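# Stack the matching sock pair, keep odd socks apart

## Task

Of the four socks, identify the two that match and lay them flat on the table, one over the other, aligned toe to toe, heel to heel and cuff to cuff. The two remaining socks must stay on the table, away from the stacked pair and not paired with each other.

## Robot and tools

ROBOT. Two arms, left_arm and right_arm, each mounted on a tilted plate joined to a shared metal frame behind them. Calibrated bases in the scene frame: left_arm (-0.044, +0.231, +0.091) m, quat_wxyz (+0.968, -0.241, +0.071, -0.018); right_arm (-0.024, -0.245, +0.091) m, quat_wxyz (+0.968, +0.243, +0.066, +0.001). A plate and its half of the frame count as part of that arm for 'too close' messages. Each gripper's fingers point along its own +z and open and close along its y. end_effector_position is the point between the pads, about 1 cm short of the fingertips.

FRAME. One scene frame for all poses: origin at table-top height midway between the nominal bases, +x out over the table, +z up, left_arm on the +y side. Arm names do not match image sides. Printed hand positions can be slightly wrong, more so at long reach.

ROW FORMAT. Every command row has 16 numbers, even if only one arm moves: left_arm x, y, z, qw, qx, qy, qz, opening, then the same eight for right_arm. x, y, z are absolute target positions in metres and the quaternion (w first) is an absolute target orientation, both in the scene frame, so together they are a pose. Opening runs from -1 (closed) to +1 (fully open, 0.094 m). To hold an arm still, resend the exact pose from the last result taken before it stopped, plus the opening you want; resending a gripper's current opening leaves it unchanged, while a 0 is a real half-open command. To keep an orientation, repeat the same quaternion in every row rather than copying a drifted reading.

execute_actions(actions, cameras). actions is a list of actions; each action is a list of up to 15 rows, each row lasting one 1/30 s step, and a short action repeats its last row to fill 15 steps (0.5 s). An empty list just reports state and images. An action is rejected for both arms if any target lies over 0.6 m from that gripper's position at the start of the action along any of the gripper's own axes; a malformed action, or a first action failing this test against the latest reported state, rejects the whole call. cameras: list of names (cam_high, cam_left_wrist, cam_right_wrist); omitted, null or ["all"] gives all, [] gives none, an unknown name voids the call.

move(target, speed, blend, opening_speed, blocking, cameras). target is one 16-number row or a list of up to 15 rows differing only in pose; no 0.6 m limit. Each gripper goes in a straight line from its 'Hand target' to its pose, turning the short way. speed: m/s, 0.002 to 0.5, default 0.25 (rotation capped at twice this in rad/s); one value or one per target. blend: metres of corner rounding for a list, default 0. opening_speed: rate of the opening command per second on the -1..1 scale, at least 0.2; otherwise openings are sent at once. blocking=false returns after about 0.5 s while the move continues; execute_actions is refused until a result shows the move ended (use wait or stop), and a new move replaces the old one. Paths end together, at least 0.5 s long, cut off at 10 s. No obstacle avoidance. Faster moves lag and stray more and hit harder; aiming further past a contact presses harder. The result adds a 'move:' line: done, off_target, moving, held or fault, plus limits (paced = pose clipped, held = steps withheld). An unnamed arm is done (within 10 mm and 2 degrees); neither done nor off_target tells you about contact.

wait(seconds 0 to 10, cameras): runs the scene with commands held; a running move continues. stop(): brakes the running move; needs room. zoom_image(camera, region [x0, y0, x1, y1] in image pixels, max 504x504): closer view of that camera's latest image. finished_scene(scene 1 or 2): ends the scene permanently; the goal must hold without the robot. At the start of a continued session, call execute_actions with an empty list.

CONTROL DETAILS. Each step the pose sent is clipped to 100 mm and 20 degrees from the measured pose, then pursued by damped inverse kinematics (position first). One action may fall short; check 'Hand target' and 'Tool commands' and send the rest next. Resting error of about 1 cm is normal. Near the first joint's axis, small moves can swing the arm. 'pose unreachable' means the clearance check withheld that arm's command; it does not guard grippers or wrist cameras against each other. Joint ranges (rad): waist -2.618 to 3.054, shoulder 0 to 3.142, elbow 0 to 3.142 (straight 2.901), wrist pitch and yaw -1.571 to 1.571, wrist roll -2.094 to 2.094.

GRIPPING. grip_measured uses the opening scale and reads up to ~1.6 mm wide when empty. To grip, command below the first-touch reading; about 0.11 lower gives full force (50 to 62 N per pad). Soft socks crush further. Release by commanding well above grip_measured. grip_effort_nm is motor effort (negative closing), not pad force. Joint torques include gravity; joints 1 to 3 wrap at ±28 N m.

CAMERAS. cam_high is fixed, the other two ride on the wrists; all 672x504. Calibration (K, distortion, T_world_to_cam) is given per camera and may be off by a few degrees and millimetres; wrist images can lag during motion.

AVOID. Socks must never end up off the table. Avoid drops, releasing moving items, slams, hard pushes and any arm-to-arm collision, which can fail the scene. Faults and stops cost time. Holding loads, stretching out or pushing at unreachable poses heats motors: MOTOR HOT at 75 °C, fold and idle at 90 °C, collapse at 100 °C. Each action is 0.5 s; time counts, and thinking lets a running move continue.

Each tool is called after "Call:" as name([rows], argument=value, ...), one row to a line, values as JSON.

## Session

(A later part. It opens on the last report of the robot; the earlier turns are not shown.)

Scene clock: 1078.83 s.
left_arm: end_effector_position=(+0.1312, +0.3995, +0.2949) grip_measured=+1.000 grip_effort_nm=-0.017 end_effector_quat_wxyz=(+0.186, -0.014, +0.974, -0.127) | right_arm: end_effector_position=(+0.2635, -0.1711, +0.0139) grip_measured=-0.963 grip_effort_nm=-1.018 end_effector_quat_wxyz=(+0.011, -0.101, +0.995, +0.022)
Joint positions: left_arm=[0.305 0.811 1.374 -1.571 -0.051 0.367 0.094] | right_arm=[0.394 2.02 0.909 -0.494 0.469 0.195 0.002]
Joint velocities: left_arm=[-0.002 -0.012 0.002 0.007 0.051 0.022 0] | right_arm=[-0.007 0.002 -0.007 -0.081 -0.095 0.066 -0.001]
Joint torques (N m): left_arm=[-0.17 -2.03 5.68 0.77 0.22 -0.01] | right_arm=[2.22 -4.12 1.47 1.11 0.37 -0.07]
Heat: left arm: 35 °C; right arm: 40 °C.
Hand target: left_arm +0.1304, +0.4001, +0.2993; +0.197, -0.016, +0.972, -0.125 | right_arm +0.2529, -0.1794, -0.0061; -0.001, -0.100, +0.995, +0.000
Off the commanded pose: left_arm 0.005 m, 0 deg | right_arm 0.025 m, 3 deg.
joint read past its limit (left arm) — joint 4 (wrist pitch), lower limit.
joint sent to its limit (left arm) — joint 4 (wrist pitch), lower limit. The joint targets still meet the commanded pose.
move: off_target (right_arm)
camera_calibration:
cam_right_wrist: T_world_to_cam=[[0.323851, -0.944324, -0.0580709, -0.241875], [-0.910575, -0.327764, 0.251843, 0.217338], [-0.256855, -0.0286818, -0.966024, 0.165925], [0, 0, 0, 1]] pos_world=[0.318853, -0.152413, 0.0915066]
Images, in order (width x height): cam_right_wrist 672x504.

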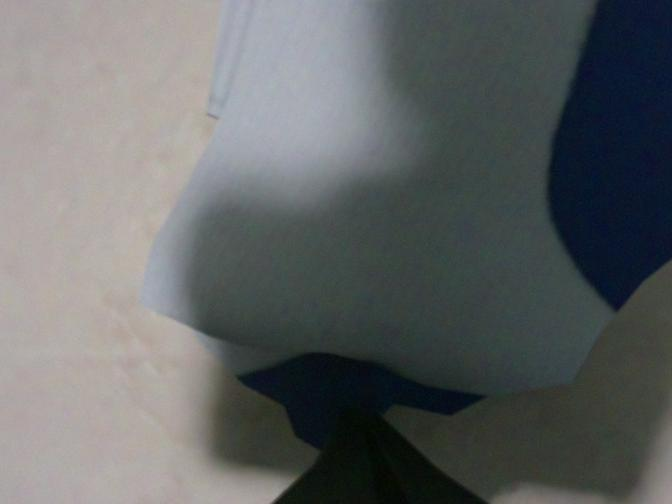

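Call:
move([
  [0.13,0.40,0.3,0.186,-0.014,0.974,-0.127,1,0.21,-0.17,0.08,0,-0.1,0.995,0,-1],
  [0.13,0.40,0.3,0.186,-0.014,0.974,-0.127,1,0.24,-0.12,0.33,0,-0.1,0.995,0,-1],
], speed=0.15, blend=0.03)

Call:
zoom_image(camera="cam_high", region=[180, 120, 400, 320])

Scene clock: 1083.90 s.
left_arm: end_effector_position=(+0.1312, +0.3995, +0.2949) grip_measured=+1.000 grip_effort_nm=-0.012 end_effector_quat_wxyz=(+0.186, -0.014, +0.974, -0.127) | right_arm: end_effector_position=(+0.2391, -0.1180, +0.3234) grip_measured=-0.966 grip_effort_nm=-1.053 end_effector_quat_wxyz=(+0.090, -0.097, +0.987, +0.094)
Joint positions: left_arm=[0.305 0.811 1.374 -1.571 -0.051 0.367 0.094] | right_arm=[0.981 1.834 1.742 -1.548 0.4 0.747 0.002]
Joint velocities: left_arm=[-0.017 -0.007 0.012 -0.022 0.007 0.022 0] | right_arm=[0.002 -0.002 0.002 0.007 0.051 0.051 0.001]
Joint torques (N m): left_arm=[-0.35 -2.06 5.59 0.74 0.2 -0.07] | right_arm=[4.4 -5.86 7.04 0.68 -0.02 0.09]
Heat: left arm: 35 °C; right arm: 40 °C.
Hand target: left_arm +0.1304, +0.4001, +0.2993; +0.197, -0.016, +0.972, -0.125 | right_arm +0.2363, -0.1195, +0.3312; +0.093, -0.098, +0.986, +0.099
Off the commanded pose: left_arm 0.005 m, 0 deg | right_arm 0.007 m, 15 deg.
joint read past its limit (left arm) — joint 4 (wrist pitch), lower limit.
joint sent to its limit (left arm) — joint 4 (wrist pitch), lower limit. The joint targets still meet the commanded pose.
joint sent to its limit (right arm) — joint 4 (wrist pitch), lower limit. The joint targets are off in position and orientation.
move: off_target (right_arm)
camera_calibration:
cam_left_wrist: T_world_to_cam=[[0.0910025, -0.950915, 0.295769, 0.282229], [-0.988605, -0.122026, -0.0881448, 0.247781], [0.11991, -0.284377, -0.951184, 0.465057], [0, 0, 0, 1]] pos_world=[0.16351, 0.430863, 0.380721]
cam_right_wrist: T_world_to_cam=[[0.332563, -0.928935, -0.162733, -0.132284], [-0.935776, -0.346473, 0.0654239, 0.198697], [-0.117157, 0.130524, -0.984499, 0.451576], [0, 0, 0, 1]] pos_world=[0.282834, -0.112982, 0.410049]

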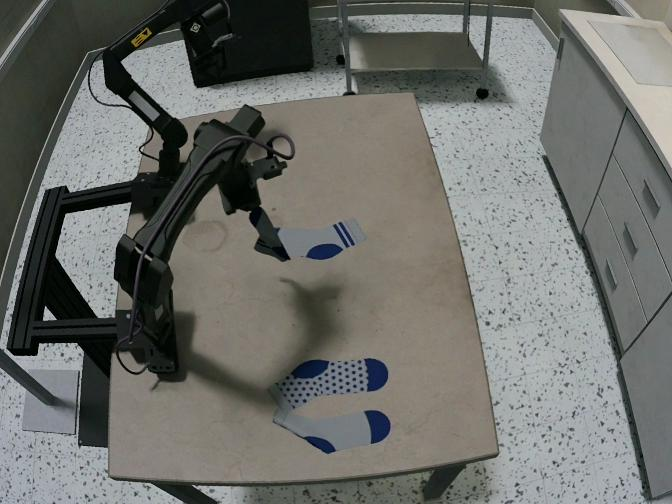

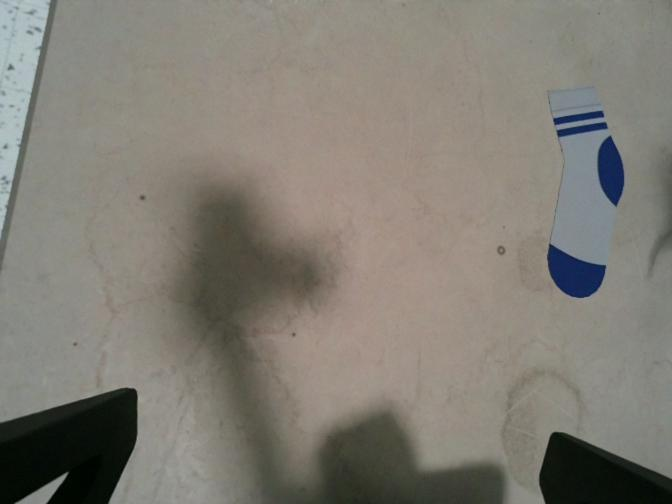

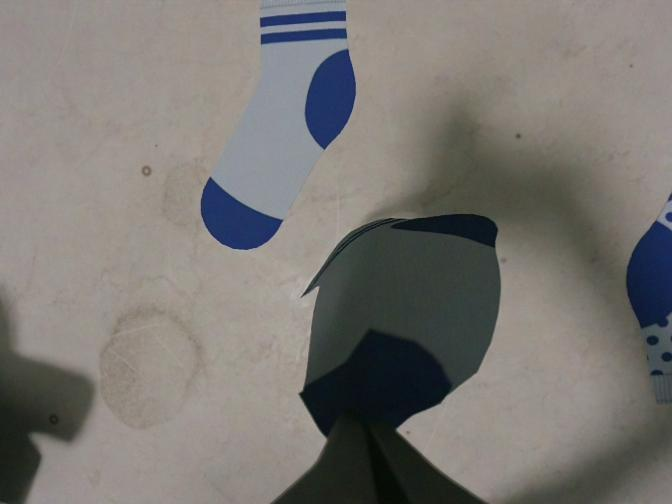

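Scaled by 2.291.

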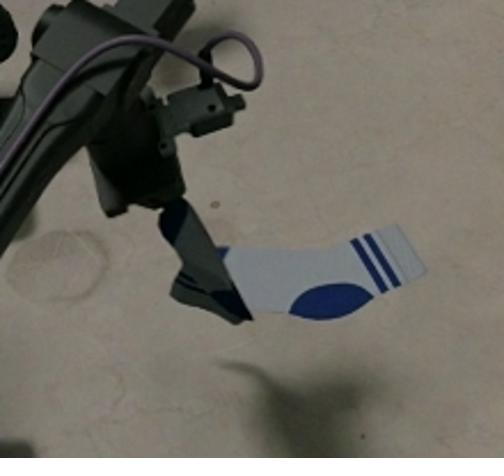

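Call:
move([
  [0.13,0.40,0.3,0.186,-0.014,0.974,-0.127,1,0.40,-0.13,0.31,0,-0.1,0.995,0,-1],
  [0.13,0.40,0.3,0.186,-0.014,0.974,-0.127,1,0.41,-0.13,0.23,0,-0.1,0.995,0,-1],
  [0.13,0.40,0.3,0.186,-0.014,0.974,-0.127,1,0.32,-0.14,0.15,0,-0.1,0.995,0,-1],
  [0.13,0.40,0.3,0.186,-0.014,0.974,-0.127,1,0.21,-0.155,0.03,0,-0.1,0.995,0,-1],
  [0.13,0.40,0.3,0.186,-0.014,0.974,-0.127,1,0.18,-0.16,0.015,0,-0.1,0.995,0,-1],
], speed=0.14, blend=[0.01,0.02,0.03,0.01,0])

Call:
move([
  [0.13,0.40,0.3,0.186,-0.014,0.974,-0.127,1,0.182,-0.16,0.015,0,-0.1,0.995,0,0],
  [0.13,0.40,0.3,0.186,-0.014,0.974,-0.127,1,0.19,-0.16,0.09,0,-0.1,0.995,0,0],
  [0.13,0.40,0.3,0.186,-0.014,0.974,-0.127,1,0.32,-0.13,0.23,0,-0.1,0.995,0,0],
], speed=0.15, cameras=["cam_right_wrist"])

Scene clock: 1094.70 s.
left_arm: end_effector_position=(+0.1312, +0.3995, +0.2949) grip_measured=+1.000 grip_effort_nm=-0.017 end_effector_quat_wxyz=(+0.186, -0.014, +0.974, -0.127) | right_arm: end_effector_position=(+0.1809, -0.1639, +0.0142) grip_measured=-0.966 grip_effort_nm=-1.048 end_effector_quat_wxyz=(-0.015, -0.109, +0.994, -0.015)
Joint positions: left_arm=[0.305 0.811 1.374 -1.571 -0.051 0.367 0.094] | right_arm=[0.579 1.982 0.699 -0.504 0.493 0.428 0.002]
Joint velocities: left_arm=[0.007 -0.002 0.002 0.007 0.051 0.007 0] | right_arm=[0.002 0.007 -0.017 0.037 -0.037 0.11 -0.002]
Joint torques (N m): left_arm=[-0.23 -2.07 5.42 0.73 0.22 -0.08] | right_arm=[3.96 -6.63 2.41 0.9 -0.01 0.04]
Heat: left arm: 35 °C; right arm: 40 °C.
Hand target: left_arm +0.1304, +0.4001, +0.2993; +0.197, -0.016, +0.972, -0.125 | right_arm +0.1837, -0.1588, +0.0131; +0.001, -0.101, +0.995, -0.006
Off the commanded pose: left_arm 0.005 m, 0 deg | right_arm 0.004 m, 3 deg.
joint read past its limit (left arm) — joint 4 (wrist pitch), lower limit.
joint sent to its limit (left arm) — joint 4 (wrist pitch), lower limit. The joint targets still meet the commanded pose.
move: off_target (right_arm)
camera_calibration:
cam_left_wrist: T_world_to_cam=[[0.0910025, -0.950915, 0.295769, 0.282229], [-0.988605, -0.122026, -0.0881448, 0.247781], [0.11991, -0.284377, -0.951184, 0.465057], [0, 0, 0, 1]] pos_world=[0.16351, 0.430863, 0.380721]
cam_right_wrist: T_world_to_cam=[[0.336944, -0.941523, 0.00161049, -0.211046], [-0.89339, -0.319178, 0.316194, 0.141799], [-0.29719, -0.107979, -0.948693, 0.139318], [0, 0, 0, 1]] pos_world=[0.239196, -0.138402, 0.087674]

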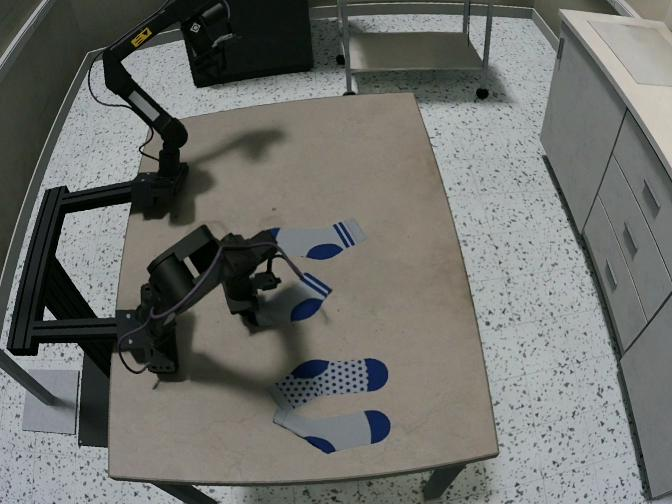

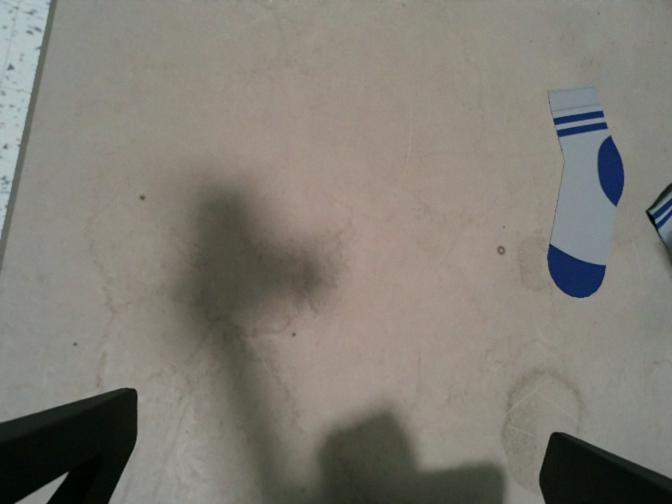

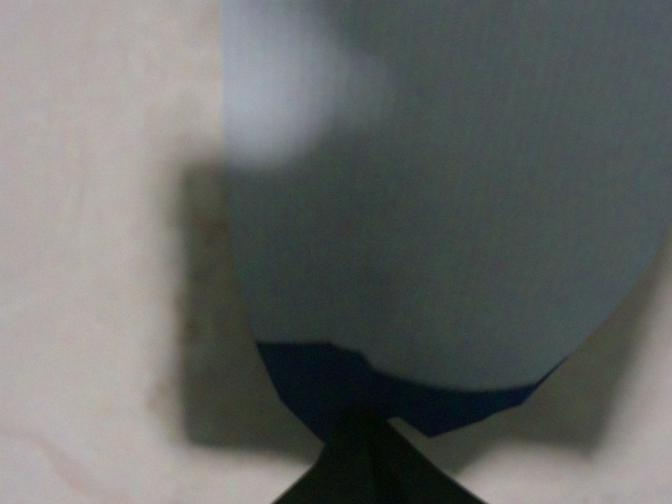

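Scene clock: 1097.57 s.
left_arm: end_effector_position=(+0.1312, +0.3995, +0.2949) grip_measured=+1.000 grip_effort_nm=-0.012 end_effector_quat_wxyz=(+0.186, -0.014, +0.974, -0.127) | right_arm: end_effector_position=(+0.3191, -0.1381, +0.2283) grip_measured=-0.002 grip_effort_nm=0.090 end_effector_quat_wxyz=(+0.002, -0.094, +0.996, +0.002)
Joint positions: left_arm=[0.305 0.811 1.374 -1.571 -0.051 0.367 0.094] | right_arm=[0.691 2.119 1.856 -1.527 0.458 0.556 0.047]
Joint velocities: left_arm=[-0.002 0.007 0.007 -0.051 -0.051 -0.066 0] | right_arm=[0.007 0.012 0.022 -0.022 -0.022 0.037 0]
Joint torques (N m): left_arm=[-0.12 -2.11 5.56 0.73 0.23 -0.03] | right_arm=[6.42 -7.51 7.35 0.18 -0.06 0.11]
Heat: left arm: 35 °C; right arm: 40 °C.
Hand target: left_arm +0.1304, +0.4001, +0.2993; +0.197, -0.016, +0.972, -0.125 | right_arm +0.3171, -0.1315, +0.2315; +0.000, -0.100, +0.995, +0.002
Off the commanded pose: left_arm 0.005 m, 0 deg | right_arm 0.008 m, 1 deg.
joint read past its limit (left arm) — joint 4 (wrist pitch), lower limit.
joint sent to its limit (left arm) — joint 4 (wrist pitch), lower limit. The joint targets still meet the commanded pose.
move: done
camera_calibration:
cam_right_wrist: T_world_to_cam=[[0.309287, -0.950653, -0.0245199, -0.220199], [-0.911427, -0.303686, 0.277626, 0.222491], [-0.271372, -0.063518, -0.960376, 0.386839], [0, 0, 0, 1]] pos_world=[0.375866, -0.117194, 0.304342]
Images, in order (width x height): cam_right_wrist 672x504.

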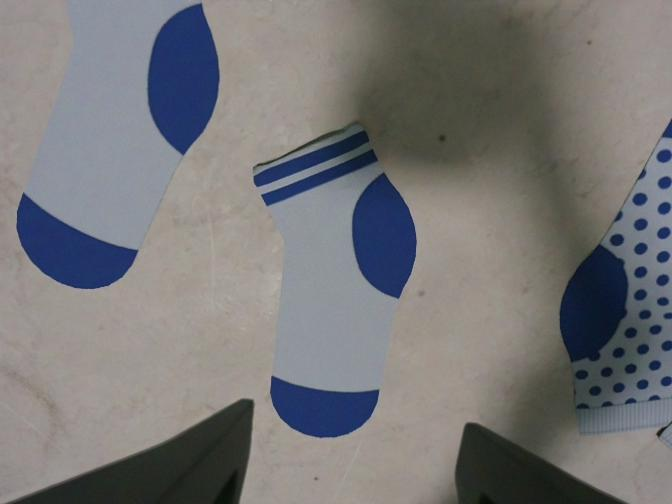

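Call:
move(target=[0.13,0.40,0.3,0.186,-0.014,0.974,-0.127,1,0.185,-0.158,0.16,0,-0.017,0.9998,0,0], cameras=["cam_right_wrist"])

Call:
move(target=[0.13,0.40,0.3,0.186,-0.014,0.974,-0.127,1,0.18,-0.16,0.04,0,-0.017,0.9998,0,0], cameras=["cam_right_wrist"])

Scene clock: 1111.13 s.
left_arm: end_effector_position=(+0.1312, +0.3995, +0.2949) grip_measured=+1.000 grip_effort_nm=-0.017 end_effector_quat_wxyz=(+0.186, -0.014, +0.974, -0.127) | right_arm: end_effector_position=(+0.1885, -0.1580, +0.1587) grip_measured=-0.002 grip_effort_nm=0.090 end_effector_quat_wxyz=(-0.009, -0.019, +1.000, -0.005)
Joint positions: left_arm=[0.305 0.811 1.374 -1.571 -0.051 0.367 0.094] | right_arm=[0.82 1.753 1.058 -1.181 0.42 0.856 0.047]
Joint velocities: left_arm=[-0.002 0.002 -0.012 -0.007 0.022 -0.007 0] | right_arm=[-0.007 0.017 0.002 0.007 0.022 -0.022 0]
Joint torques (N m): left_arm=[-0.21 -1.95 5.75 0.78 0.23 -0.05] | right_arm=[4.3 -6.84 4.19 0.56 0 0.11]
Heat: left arm: 35 °C; right arm: 39 °C.
Hand target: left_arm +0.1304, +0.4001, +0.2993; +0.197, -0.016, +0.972, -0.125 | right_arm +0.1862, -0.1564, +0.1599; +0.000, -0.017, +1.000, +0.002
Off the commanded pose: left_arm 0.005 m, 0 deg | right_arm 0.004 m, 1 deg.
joint read past its limit (left arm) — joint 4 (wrist pitch), lower limit.
joint sent to its limit (left arm) — joint 4 (wrist pitch), lower limit. The joint targets still meet the commanded pose.
move: done
camera_calibration:
cam_right_wrist: T_world_to_cam=[[0.163107, -0.986508, -0.0140916, -0.18014], [-0.940506, -0.159784, 0.299863, 0.141399], [-0.298069, -0.0356564, -0.953878, 0.291649], [0, 0, 0, 1]] pos_world=[0.2493, -0.144717, 0.233258]
Images, in order (width x height): cam_right_wrist 672x504.

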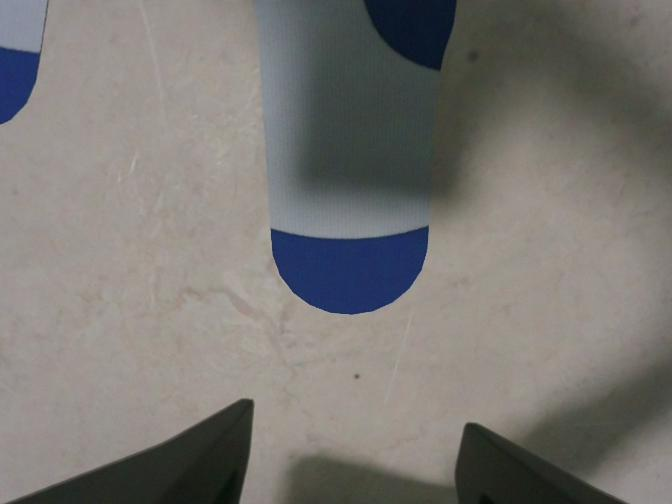

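Scene clock: 1112.60 s.
left_arm: end_effector_position=(+0.1312, +0.3995, +0.2949) grip_measured=+1.000 grip_effort_nm=-0.017 end_effector_quat_wxyz=(+0.186, -0.014, +0.974, -0.127) | right_arm: end_effector_position=(+0.1856, -0.1571, +0.0455) grip_measured=-0.002 grip_effort_nm=0.085 end_effector_quat_wxyz=(+0.003, -0.011, +1.000, +0.006)
Joint positions: left_arm=[0.305 0.811 1.374 -1.571 -0.051 0.367 0.094] | right_arm=[0.638 1.878 0.727 -0.607 0.465 0.662 0.047]
Joint velocities: left_arm=[0.002 0.002 -0.002 0.007 -0.037 0.022 0] | right_arm=[0.002 -0.007 -0.002 -0.051 0.022 -0.139 0]
Joint torques (N m): left_arm=[-0.28 -1.96 5.59 0.75 0.16 -0.03] | right_arm=[2.92 -4.62 3.17 0.59 0.1 -0.1]
Heat: left arm: 35 °C; right arm: 39 °C.
Hand target: left_arm +0.1304, +0.4001, +0.2993; +0.197, -0.016, +0.972, -0.125 | right_arm +0.1813, -0.1601, +0.0394; -0.001, -0.017, +1.000, -0.003
Off the commanded pose: left_arm 0.005 m, 0 deg | right_arm 0.008 m, 1 deg.
joint read past its limit (left arm) — joint 4 (wrist pitch), lower limit.
joint sent to its limit (left arm) — joint 4 (wrist pitch), lower limit. The joint targets still meet the commanded pose.
move: done
camera_calibration:
cam_right_wrist: T_world_to_cam=[[0.147784, -0.988524, -0.0312972, -0.177084], [-0.949501, -0.150664, 0.275224, 0.177047], [-0.276781, -0.0109569, -0.960871, 0.183122], [0, 0, 0, 1]] pos_world=[0.244961, -0.146371, 0.121687]
Images, in order (width x height): cam_right_wrist 672x504.

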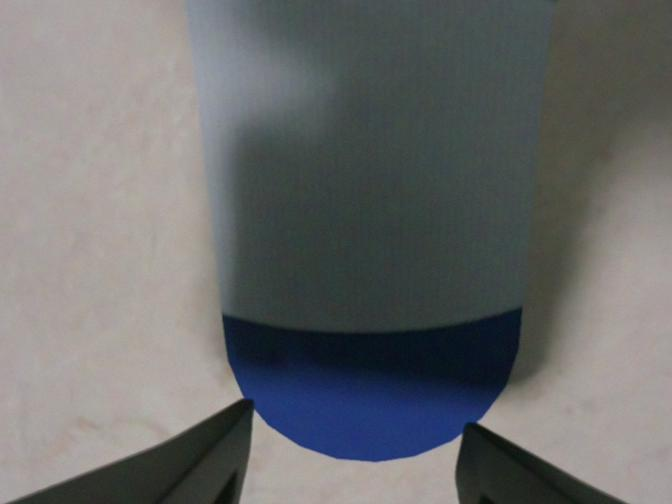

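Call:
move(target=[0.13,0.40,0.3,0.186,-0.014,0.974,-0.127,1,0.184,-0.163,-0.004,0,-0.017,0.9998,0,0], speed=0.06, cameras=["cam_right_wrist"])

Call:
move(target=[0.13,0.40,0.3,0.186,-0.014,0.974,-0.127,1,0.184,-0.163,-0.004,0,-0.017,0.9998,0,-1], opening_speed=1, cameras=["cam_right_wrist"])

Scene clock: 1117.53 s.
left_arm: end_effector_position=(+0.1312, +0.3995, +0.2949) grip_measured=+1.000 grip_effort_nm=-0.017 end_effector_quat_wxyz=(+0.186, -0.014, +0.974, -0.127) | right_arm: end_effector_position=(+0.1832, -0.1633, +0.0135) grip_measured=-0.002 grip_effort_nm=0.090 end_effector_quat_wxyz=(-0.009, -0.025, +1.000, +0.001)
Joint positions: left_arm=[0.305 0.811 1.374 -1.571 -0.051 0.367 0.094] | right_arm=[0.56 1.959 0.679 -0.467 0.474 0.561 0.047]
Joint velocities: left_arm=[-0.002 -0.007 -0.002 0.022 -0.066 -0.022 0] | right_arm=[0.007 -0.022 -0.007 -0.007 -0.037 0.022 0]
Joint torques (N m): left_arm=[-0.09 -2.04 5.64 0.73 0.15 -0.03] | right_arm=[1.25 -2.39 1.65 1.54 0.18 -0.2]
Heat: left arm: 35 °C; right arm: 39 °C.
Hand target: left_arm +0.1304, +0.4001, +0.2993; +0.197, -0.016, +0.972, -0.125 | right_arm +0.1834, -0.1643, -0.0023; -0.002, -0.017, +1.000, -0.003
Off the commanded pose: left_arm 0.005 m, 0 deg | right_arm 0.018 m, 1 deg.
joint read past its limit (left arm) — joint 4 (wrist pitch), lower limit.
joint sent to its limit (left arm) — joint 4 (wrist pitch), lower limit. The joint targets still meet the commanded pose.
move: off_target (right_arm)
camera_calibration:
cam_right_wrist: T_world_to_cam=[[0.174473, -0.984356, -0.0245592, -0.188131], [-0.938412, -0.17378, 0.298635, 0.176428], [-0.298231, -0.0290569, -0.954051, 0.152509], [0, 0, 0, 1]] pos_world=[0.243869, -0.150096, 0.0881932]
Images, in order (width x height): cam_right_wrist 672x504.

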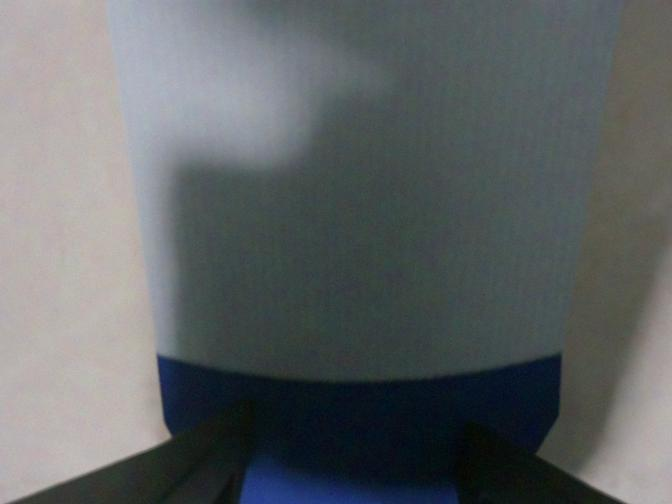

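Scene clock: 1118.73 s.
left_arm: end_effector_position=(+0.1312, +0.3995, +0.2949) grip_measured=+1.000 grip_effort_nm=-0.012 end_effector_quat_wxyz=(+0.186, -0.014, +0.974, -0.127) | right_arm: end_effector_position=(+0.1891, -0.1605, +0.0138) grip_measured=-0.975 grip_effort_nm=-0.994 end_effector_quat_wxyz=(+0.003, -0.024, +1.000, +0.005)
Joint positions: left_arm=[0.305 0.811 1.374 -1.571 -0.051 0.367 0.094] | right_arm=[0.56 1.958 0.679 -0.44 0.479 0.549 0.001]
Joint velocities: left_arm=[0.017 -0.002 0.017 -0.051 -0.081 0.007 0] | right_arm=[-0.007 -0.017 0.012 -0.037 -0.007 0.037 0]
Joint torques (N m): left_arm=[-0.13 -1.91 5.61 0.76 0.19 -0.02] | right_arm=[1.39 -2.51 1.48 1.31 0.1 -0.08]
Heat: left arm: 35 °C; right arm: 39 °C.
Hand target: left_arm +0.1304, +0.4001, +0.2993; +0.197, -0.016, +0.972, -0.125 | right_arm +0.1831, -0.1637, -0.0021; -0.001, -0.017, +1.000, -0.001
Off the commanded pose: left_arm 0.005 m, 0 deg | right_arm 0.019 m, 1 deg.
joint read past its limit (left arm) — joint 4 (wrist pitch), lower limit.
joint sent to its limit (left arm) — joint 4 (wrist pitch), lower limit. The joint targets still meet the commanded pose.
move: off_target (right_arm)
camera_calibration:
cam_right_wrist: T_world_to_cam=[[0.173654, -0.984342, -0.0302501, -0.186219], [-0.945536, -0.175239, 0.274321, 0.183843], [-0.275327, -0.0190345, -0.961162, 0.151997], [0, 0, 0, 1]] pos_world=[0.248017, -0.148194, 0.0900288]
Images, in order (width x height): cam_right_wrist 672x504.

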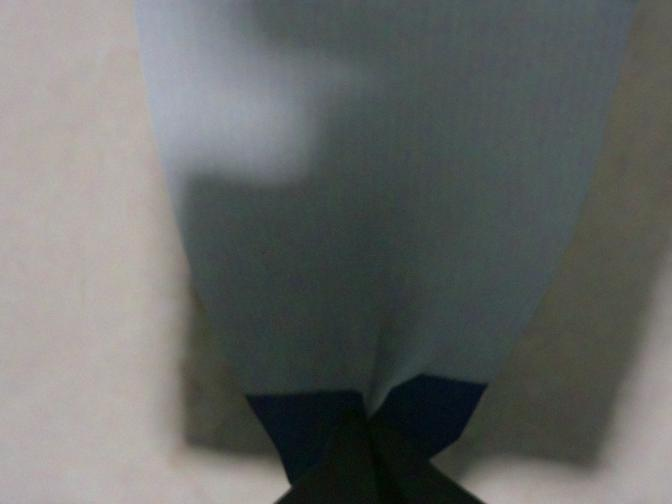

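Call:
move([
  [0.13,0.40,0.3,0.186,-0.014,0.974,-0.127,1,0.22,-0.165,0.10,0,-0.017,0.9998,0,-1],
  [0.13,0.40,0.3,0.186,-0.014,0.974,-0.127,1,0.30,-0.13,0.33,0,0.05,0.9987,0,-1],
], speed=0.15, blend=0.03)

Call:
zoom_image(camera="cam_high", region=[180, 120, 400, 320])

Scene clock: 1124.50 s.
left_arm: end_effector_position=(+0.1312, +0.3995, +0.2949) grip_measured=+1.000 grip_effort_nm=-0.017 end_effector_quat_wxyz=(+0.186, -0.014, +0.974, -0.127) | right_arm: end_effector_position=(+0.2983, -0.1287, +0.3209) grip_measured=-0.979 grip_effort_nm=-1.053 end_effector_quat_wxyz=(+0.091, +0.051, +0.990, +0.098)
Joint positions: left_arm=[0.305 0.811 1.374 -1.571 -0.051 0.367 0.094] | right_arm=[0.847 1.936 1.91 -1.548 0.44 0.894 0.001]
Joint velocities: left_arm=[-0.002 0.017 -0.002 -0.022 0.066 0.037 0] | right_arm=[0.007 0.007 -0.002 -0.007 0.007 0.022 0]
Joint torques (N m): left_arm=[-0.01 -1.92 5.78 0.77 0.15 -0.05] | right_arm=[5.34 -7.68 7.04 0.68 0.08 0.09]
Heat: left arm: 35 °C; right arm: 39 °C.
Hand target: left_arm +0.1304, +0.4001, +0.2993; +0.197, -0.016, +0.972, -0.125 | right_arm +0.2961, -0.1318, +0.3314; +0.100, +0.052, +0.988, +0.103
Off the commanded pose: left_arm 0.005 m, 0 deg | right_arm 0.009 m, 15 deg.
joint read past its limit (left arm) — joint 4 (wrist pitch), lower limit.
joint sent to its limit (left arm) — joint 4 (wrist pitch), lower limit. The joint targets still meet the commanded pose.
joint sent to its limit (right arm) — joint 4 (wrist pitch), lower limit. The joint targets are off in position and orientation.
move: off_target (right_arm)
camera_calibration:
cam_left_wrist: T_world_to_cam=[[0.0910025, -0.950915, 0.295769, 0.282229], [-0.988605, -0.122026, -0.0881448, 0.247781], [0.11991, -0.284377, -0.951184, 0.465057], [0, 0, 0, 1]] pos_world=[0.16351, 0.430863, 0.380721]
cam_right_wrist: T_world_to_cam=[[0.0442585, -0.97852, -0.201346, -0.0703486], [-0.994409, -0.0624926, 0.0851232, 0.298219], [-0.0958774, 0.196453, -0.975814, 0.456745], [0, 0, 0, 1]] pos_world=[0.343456, -0.13993, 0.406148]

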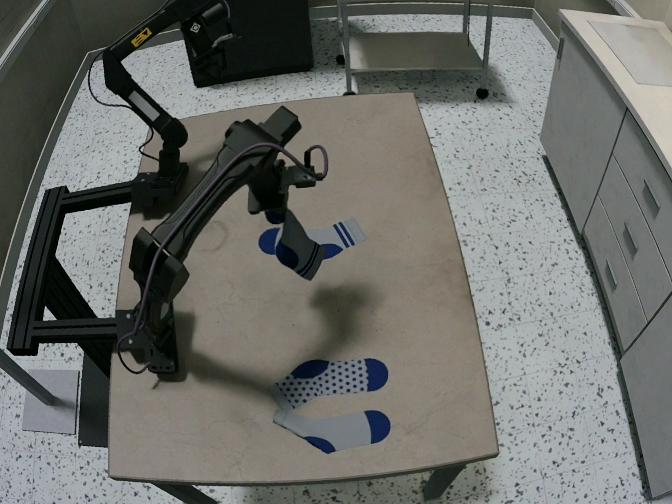

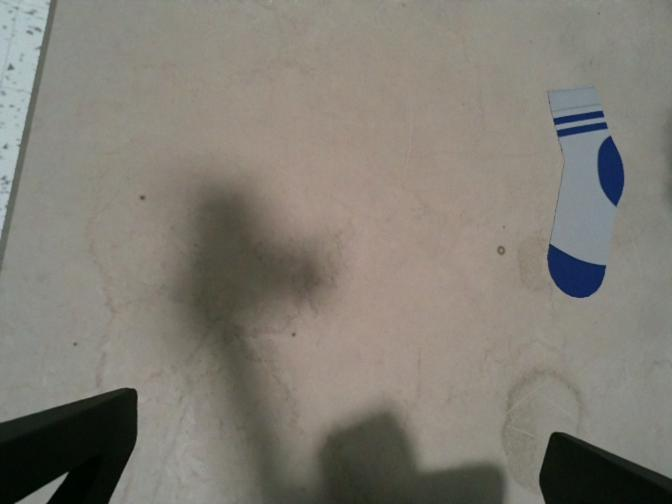

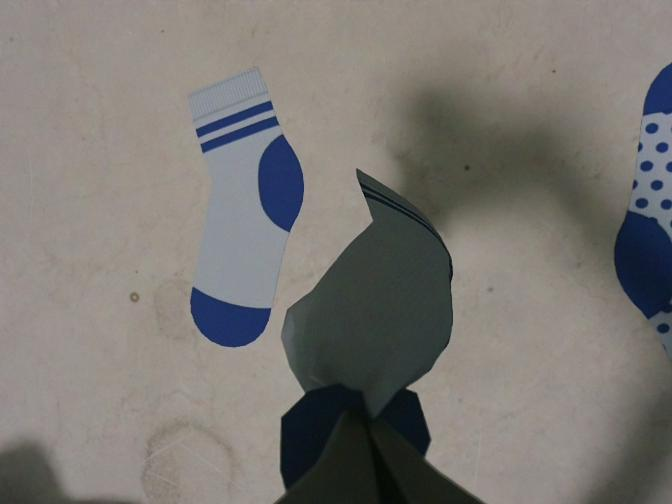

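Scaled by 2.291.

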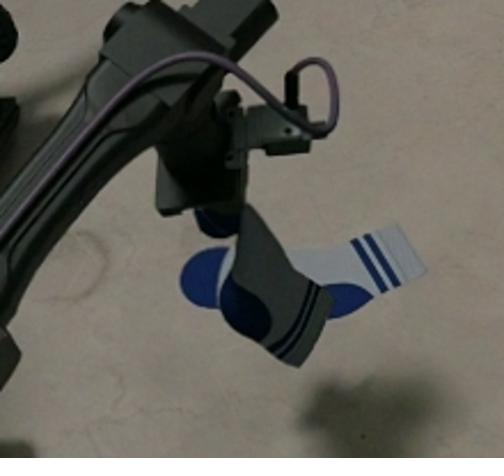

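Call:
move(target=[0.13,0.40,0.3,0.186,-0.014,0.974,-0.127,1,0.44,0.035,0.31,0,-0.342,0.94,0,-1], speed=0.15)

Call:
zoom_image(camera="cam_high", region=[230, 120, 450, 320])

Scene clock: 1138.67 s.
left_arm: end_effector_position=(+0.1312, +0.3995, +0.2949) grip_measured=+1.000 grip_effort_nm=-0.022 end_effector_quat_wxyz=(+0.186, -0.014, +0.974, -0.127) | right_arm: end_effector_position=(+0.4344, +0.0268, +0.3121) grip_measured=-0.979 grip_effort_nm=-1.053 end_effector_quat_wxyz=(+0.259, -0.322, +0.907, +0.083)
Joint positions: left_arm=[0.305 0.811 1.374 -1.571 -0.051 0.367 0.094] | right_arm=[0.833 2.674 2.854 -1.43 0.486 -0.058 0.001]
Joint velocities: left_arm=[0.002 -0.012 -0.007 -0.066 0.007 0.022 0] | right_arm=[0.012 -0.007 0.012 0.051 -0.022 -0.081 0]
Joint torques (N m): left_arm=[-0.06 -2.09 5.76 0.72 0.22 -0.03] | right_arm=[6.42 -10.61 7.27 1.53 0.05 -0.08]
Heat: left arm: 35 °C; right arm: 39 °C.
Hand target: left_arm +0.1304, +0.4001, +0.2993; +0.197, -0.016, +0.972, -0.125 | right_arm +0.4377, +0.0334, +0.3103; +0.267, -0.322, +0.905, +0.082
Off the commanded pose: left_arm 0.005 m, 0 deg | right_arm 0.010 m, 32 deg; orientation clipped.
elbow stopped short (right arm): the move would have taken joint 3 (elbow) straighter than the controller allows.
joint read past its limit (left arm) — joint 4 (wrist pitch), lower limit.
joint sent to its limit (left arm) — joint 4 (wrist pitch), lower limit. The joint targets still meet the commanded pose.
move: off_target (right_arm); limits=paced
camera_calibration:
cam_left_wrist: T_world_to_cam=[[0.0910025, -0.950915, 0.295769, 0.282229], [-0.988605, -0.122026, -0.0881448, 0.247781], [0.11991, -0.284377, -0.951184, 0.465057], [0, 0, 0, 1]] pos_world=[0.16351, 0.430863, 0.380721]
cam_right_wrist: T_world_to_cam=[[0.713062, -0.698196, 0.0637529, -0.306774], [-0.664574, -0.70208, -0.255782, 0.424295], [0.223346, 0.14002, -0.96463, 0.289997], [0, 0, 0, 1]] pos_world=[0.435955, 0.0430954, 0.407824]

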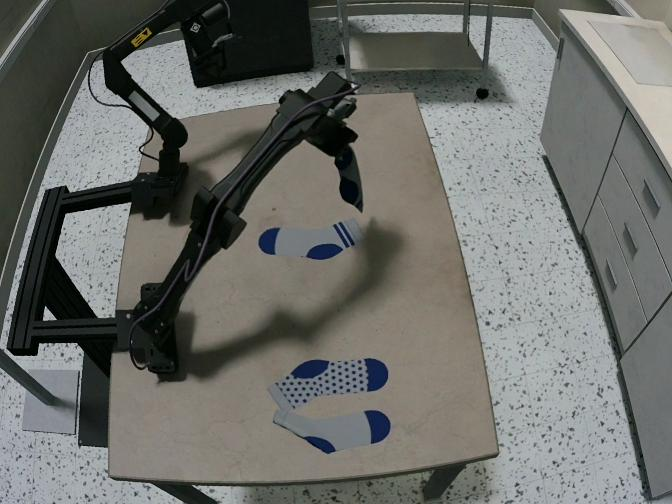

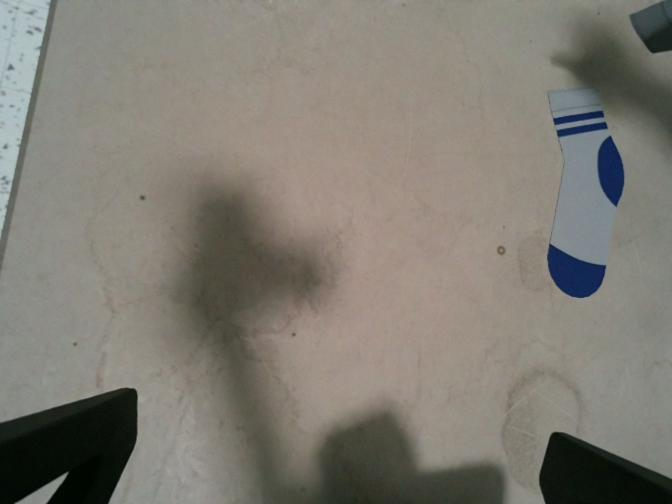

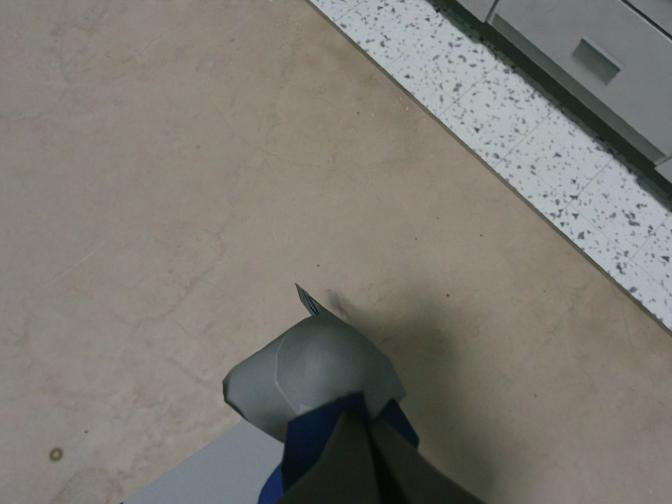

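Scaled by 2.291.

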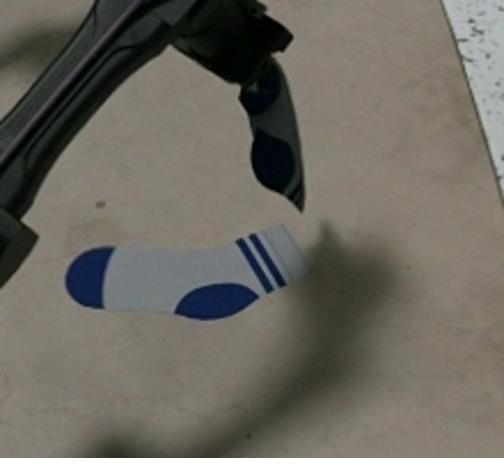

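Call:
move([
  [0.13,0.40,0.3,0.186,-0.014,0.974,-0.127,1,0.45,0.042,0.235,0,-0.342,0.94,0,-1],
  [0.13,0.40,0.3,0.186,-0.014,0.974,-0.127,1,0.37,0.044,0.185,0,-0.2,0.98,0,-1],
  [0.13,0.40,0.3,0.186,-0.014,0.974,-0.127,1,0.28,0.041,0.10,0,0,1,0,-1],
  [0.13,0.40,0.3,0.186,-0.014,0.974,-0.127,1,0.215,0.036,0.022,0,0.1,0.995,0,-1],
], speed=0.13, blend=[0.01,0.03,0.02,0])

Call:
zoom_image(camera="cam_left_wrist", region=[500, 60, 672, 310])

Scene clock: 1149.13 s.
left_arm: end_effector_position=(+0.1312, +0.3995, +0.2949) grip_measured=+1.000 grip_effort_nm=-0.022 end_effector_quat_wxyz=(+0.186, -0.014, +0.974, -0.127) | right_arm: end_effector_position=(+0.2204, +0.0340, +0.0200) grip_measured=-0.979 grip_effort_nm=-1.048 end_effector_quat_wxyz=(-0.002, +0.091, +0.996, -0.017)
Joint positions: left_arm=[0.305 0.811 1.374 -1.571 -0.051 0.367 0.094] | right_arm=[0.908 2.634 1.539 -0.833 0.414 1.173 0.001]
Joint velocities: left_arm=[-0.007 -0.007 0.007 -0.051 -0.007 -0.051 0] | right_arm=[-0.012 -0.002 -0.007 -0.051 0.007 0.007 -0.001]
Joint torques (N m): left_arm=[-0.14 -2.06 5.61 0.74 0.23 -0.05] | right_arm=[5.75 -12.78 3.3 0.87 -0.09 0.1]
Heat: left arm: 35 °C; right arm: 41 °C.
Hand target: left_arm +0.1304, +0.4001, +0.2993; +0.197, -0.016, +0.972, -0.125 | right_arm +0.2184, +0.0409, +0.0201; +0.004, +0.096, +0.995, -0.001
Off the commanded pose: left_arm 0.005 m, 0 deg | right_arm 0.006 m, 2 deg.
elbow stopped short (right arm): the move would have taken joint 3 (elbow) straighter than the controller allows.
joint read past its limit (left arm) — joint 4 (wrist pitch), lower limit.
joint sent to its limit (left arm) — joint 4 (wrist pitch), lower limit. The joint targets still meet the commanded pose.
move: done; limits=paced
camera_calibration:
cam_left_wrist: T_world_to_cam=[[0.0910025, -0.950915, 0.295769, 0.282229], [-0.988605, -0.122026, -0.0881448, 0.247781], [0.11991, -0.284377, -0.951184, 0.465057], [0, 0, 0, 1]] pos_world=[0.16351, 0.430863, 0.380721]
cam_right_wrist: T_world_to_cam=[[-0.0547922, -0.998408, 0.0133744, 0.0500011], [-0.956469, 0.0563264, 0.286346, 0.240089], [-0.286643, 0.00289733, -0.958033, 0.171949], [0, 0, 0, 1]] pos_world=[0.281665, 0.0359, 0.0953153]

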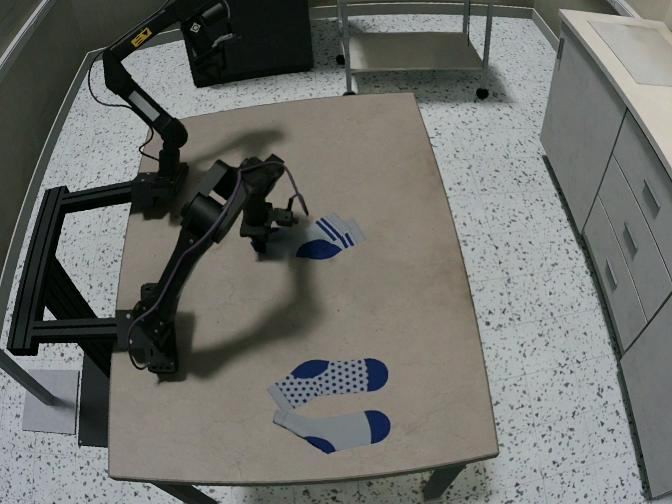

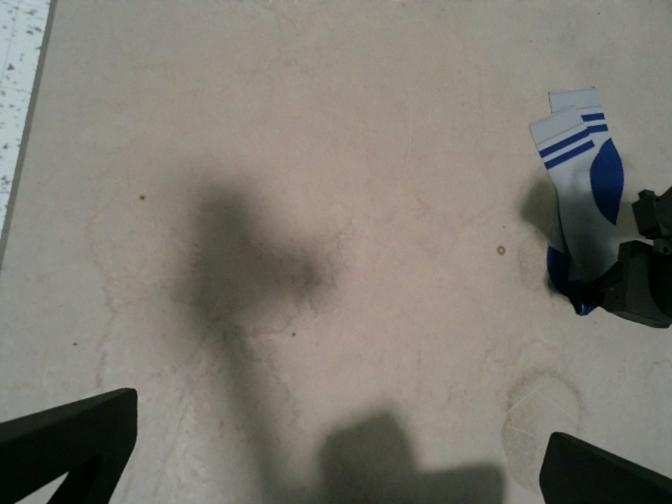

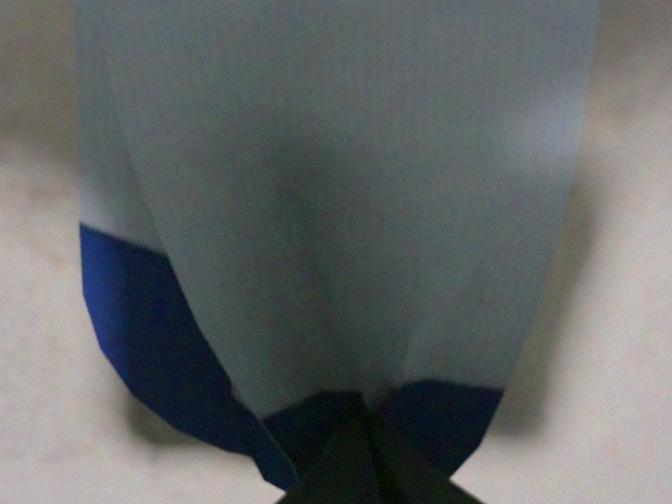

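Scaled by 2.016.

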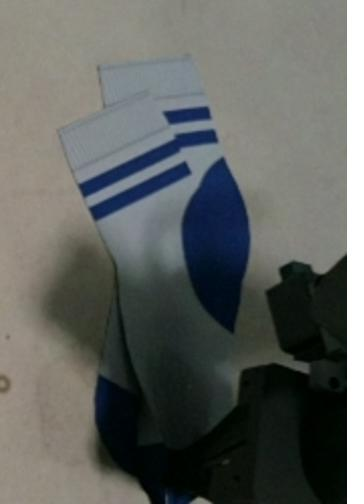

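Call:
move([
  [0.13,0.40,0.3,0.186,-0.014,0.974,-0.127,1,0.27,0.03,0.12,0,0,1,0,-1],
  [0.13,0.40,0.3,0.186,-0.014,0.974,-0.127,1,0.35,0.0,0.25,0,-0.15,0.9887,0,-1],
  [0.13,0.40,0.3,0.186,-0.014,0.974,-0.127,1,0.40,-0.1,0.31,0,-0.25,0.968,0,-1],
], speed=0.15, blend=[0.03,0.03,0])

Call:
zoom_image(camera="cam_high", region=[230, 120, 450, 320])

Scene clock: 1166.27 s.
left_arm: end_effector_position=(+0.1312, +0.3995, +0.2949) grip_measured=+1.000 grip_effort_nm=-0.022 end_effector_quat_wxyz=(+0.186, -0.014, +0.974, -0.127) | right_arm: end_effector_position=(+0.3977, -0.0984, +0.2982) grip_measured=-0.979 grip_effort_nm=-1.048 end_effector_quat_wxyz=(+0.140, -0.242, +0.959, +0.047)
Joint positions: left_arm=[0.305 0.811 1.374 -1.571 -0.051 0.367 0.094] | right_arm=[0.723 2.298 2.366 -1.55 0.492 0.136 0.001]
Joint velocities: left_arm=[0.017 -0.007 -0.002 -0.081 -0.022 0.022 0] | right_arm=[-0.022 0.007 -0.027 0.051 -0.022 -0.007 -0.001]
Joint torques (N m): left_arm=[0.01 -1.98 5.49 0.74 0.16 -0.06] | right_arm=[6.11 -11.86 6.86 0.74 0.11 -0.08]
Heat: left arm: 35 °C; right arm: 43 °C.
Hand target: left_arm +0.1304, +0.4001, +0.2993; +0.197, -0.016, +0.972, -0.125 | right_arm +0.3972, -0.1046, +0.3108; +0.152, -0.243, +0.957, +0.048
Off the commanded pose: left_arm 0.005 m, 0 deg | right_arm 0.012 m, 17 deg.
joint read past its limit (left arm) — joint 4 (wrist pitch), lower limit.
joint sent to its limit (left arm) — joint 4 (wrist pitch), lower limit. The joint targets still meet the commanded pose.
joint sent to its limit (right arm) — joint 4 (wrist pitch), lower limit. The joint targets are off in position and orientation.
move: off_target (right_arm)
camera_calibration:
cam_left_wrist: T_world_to_cam=[[0.0910025, -0.950915, 0.295769, 0.282229], [-0.988605, -0.122026, -0.0881448, 0.247781], [0.11991, -0.284377, -0.951184, 0.465057], [0, 0, 0, 1]] pos_world=[0.16351, 0.430863, 0.380721]
cam_right_wrist: T_world_to_cam=[[0.584546, -0.811339, -0.00598673, -0.306296], [-0.811343, -0.584469, -0.0108471, 0.305349], [0.00530159, 0.0111979, -0.999923, 0.386901], [0, 0, 0, 1]] pos_world=[0.424736, -0.0743747, 0.38835]

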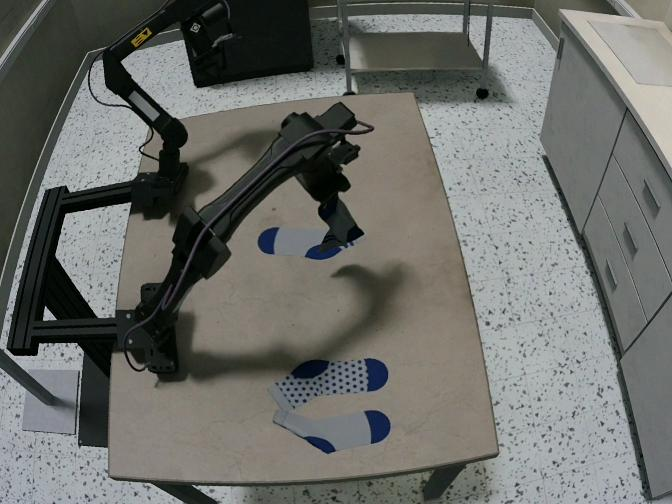

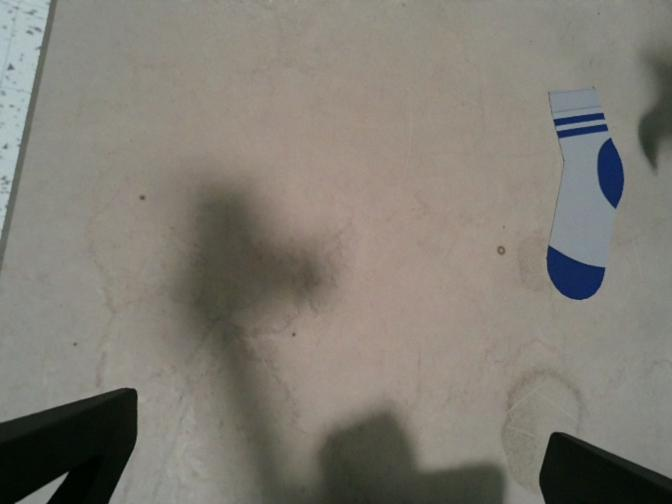

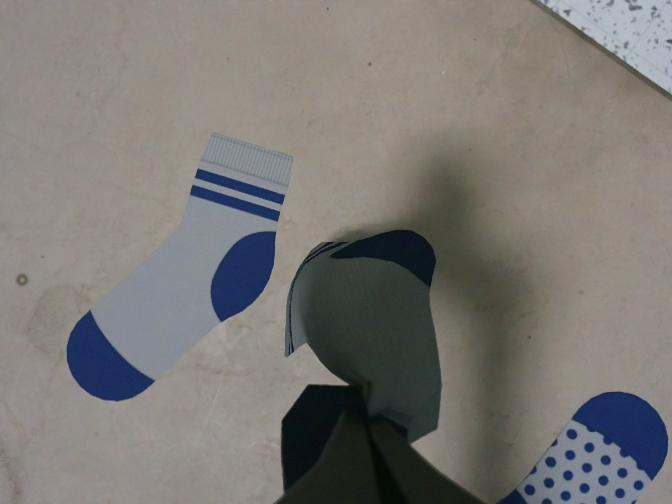

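Scaled by 2.291.

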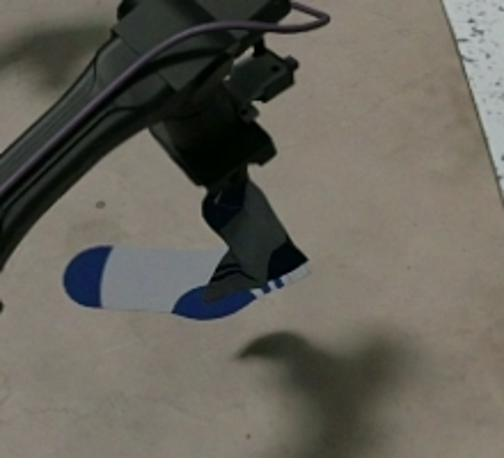

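Call:
move([
  [0.13,0.40,0.3,0.186,-0.014,0.974,-0.127,1,0.41,-0.15,0.31,0,-0.1,0.995,0,-1],
  [0.13,0.40,0.3,0.186,-0.014,0.974,-0.127,1,0.41,-0.15,0.23,0,-0.1,0.995,0,-1],
  [0.13,0.40,0.3,0.186,-0.014,0.974,-0.127,1,0.32,-0.155,0.15,0,-0.05,0.9987,0,-1],
  [0.13,0.40,0.3,0.186,-0.014,0.974,-0.127,1,0.215,-0.165,0.03,0,0,1,0,-1],
  [0.13,0.40,0.3,0.186,-0.014,0.974,-0.127,1,0.18,-0.17,0.015,0,0,1,0,-1],
], speed=0.14, blend=[0.01,0.02,0.03,0.01,0], cameras=["cam_high"])

Call:
zoom_image(camera="cam_high", region=[180, 170, 400, 370])

Scene clock: 1177.23 s.
left_arm: end_effector_position=(+0.1312, +0.3995, +0.2949) grip_measured=+1.000 grip_effort_nm=-0.007 end_effector_quat_wxyz=(+0.186, -0.014, +0.974, -0.127) | right_arm: end_effector_position=(+0.1835, -0.1726, +0.0147) grip_measured=-0.979 grip_effort_nm=-1.053 end_effector_quat_wxyz=(-0.010, -0.010, +1.000, -0.013)
Joint positions: left_arm=[0.305 0.811 1.374 -1.571 -0.051 0.367 0.094] | right_arm=[0.546 1.945 0.678 -0.492 0.497 0.584 0.001]
Joint velocities: left_arm=[0.012 0.002 -0.017 -0.066 0.007 -0.007 0] | right_arm=[-0.002 0.002 -0.007 -0.051 0.007 0.022 0]
Joint torques (N m): left_arm=[-0.12 -2.1 5.68 0.73 0.18 -0.06] | right_arm=[4.03 -6.22 2.29 0.87 -0.04 0.11]
Heat: left arm: 35 °C; right arm: 43 °C.
Hand target: left_arm +0.1304, +0.4001, +0.2993; +0.197, -0.016, +0.972, -0.125 | right_arm +0.1843, -0.1680, +0.0130; +0.001, -0.002, +1.000, -0.003
Off the commanded pose: left_arm 0.005 m, 0 deg | right_arm 0.004 m, 2 deg.
joint read past its limit (left arm) — joint 4 (wrist pitch), lower limit.
joint sent to its limit (left arm) — joint 4 (wrist pitch), lower limit. The joint targets still meet the commanded pose.
move: done
Images, in order (width x height): cam_high 672x504.

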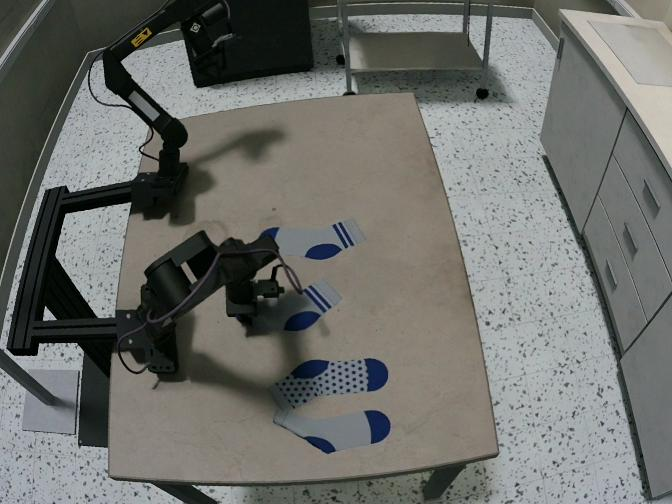

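Scaled by 2.291.

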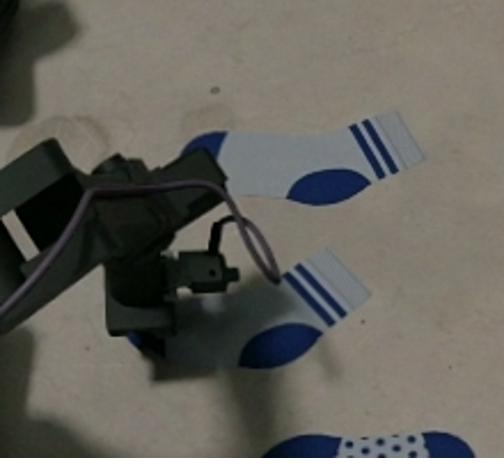

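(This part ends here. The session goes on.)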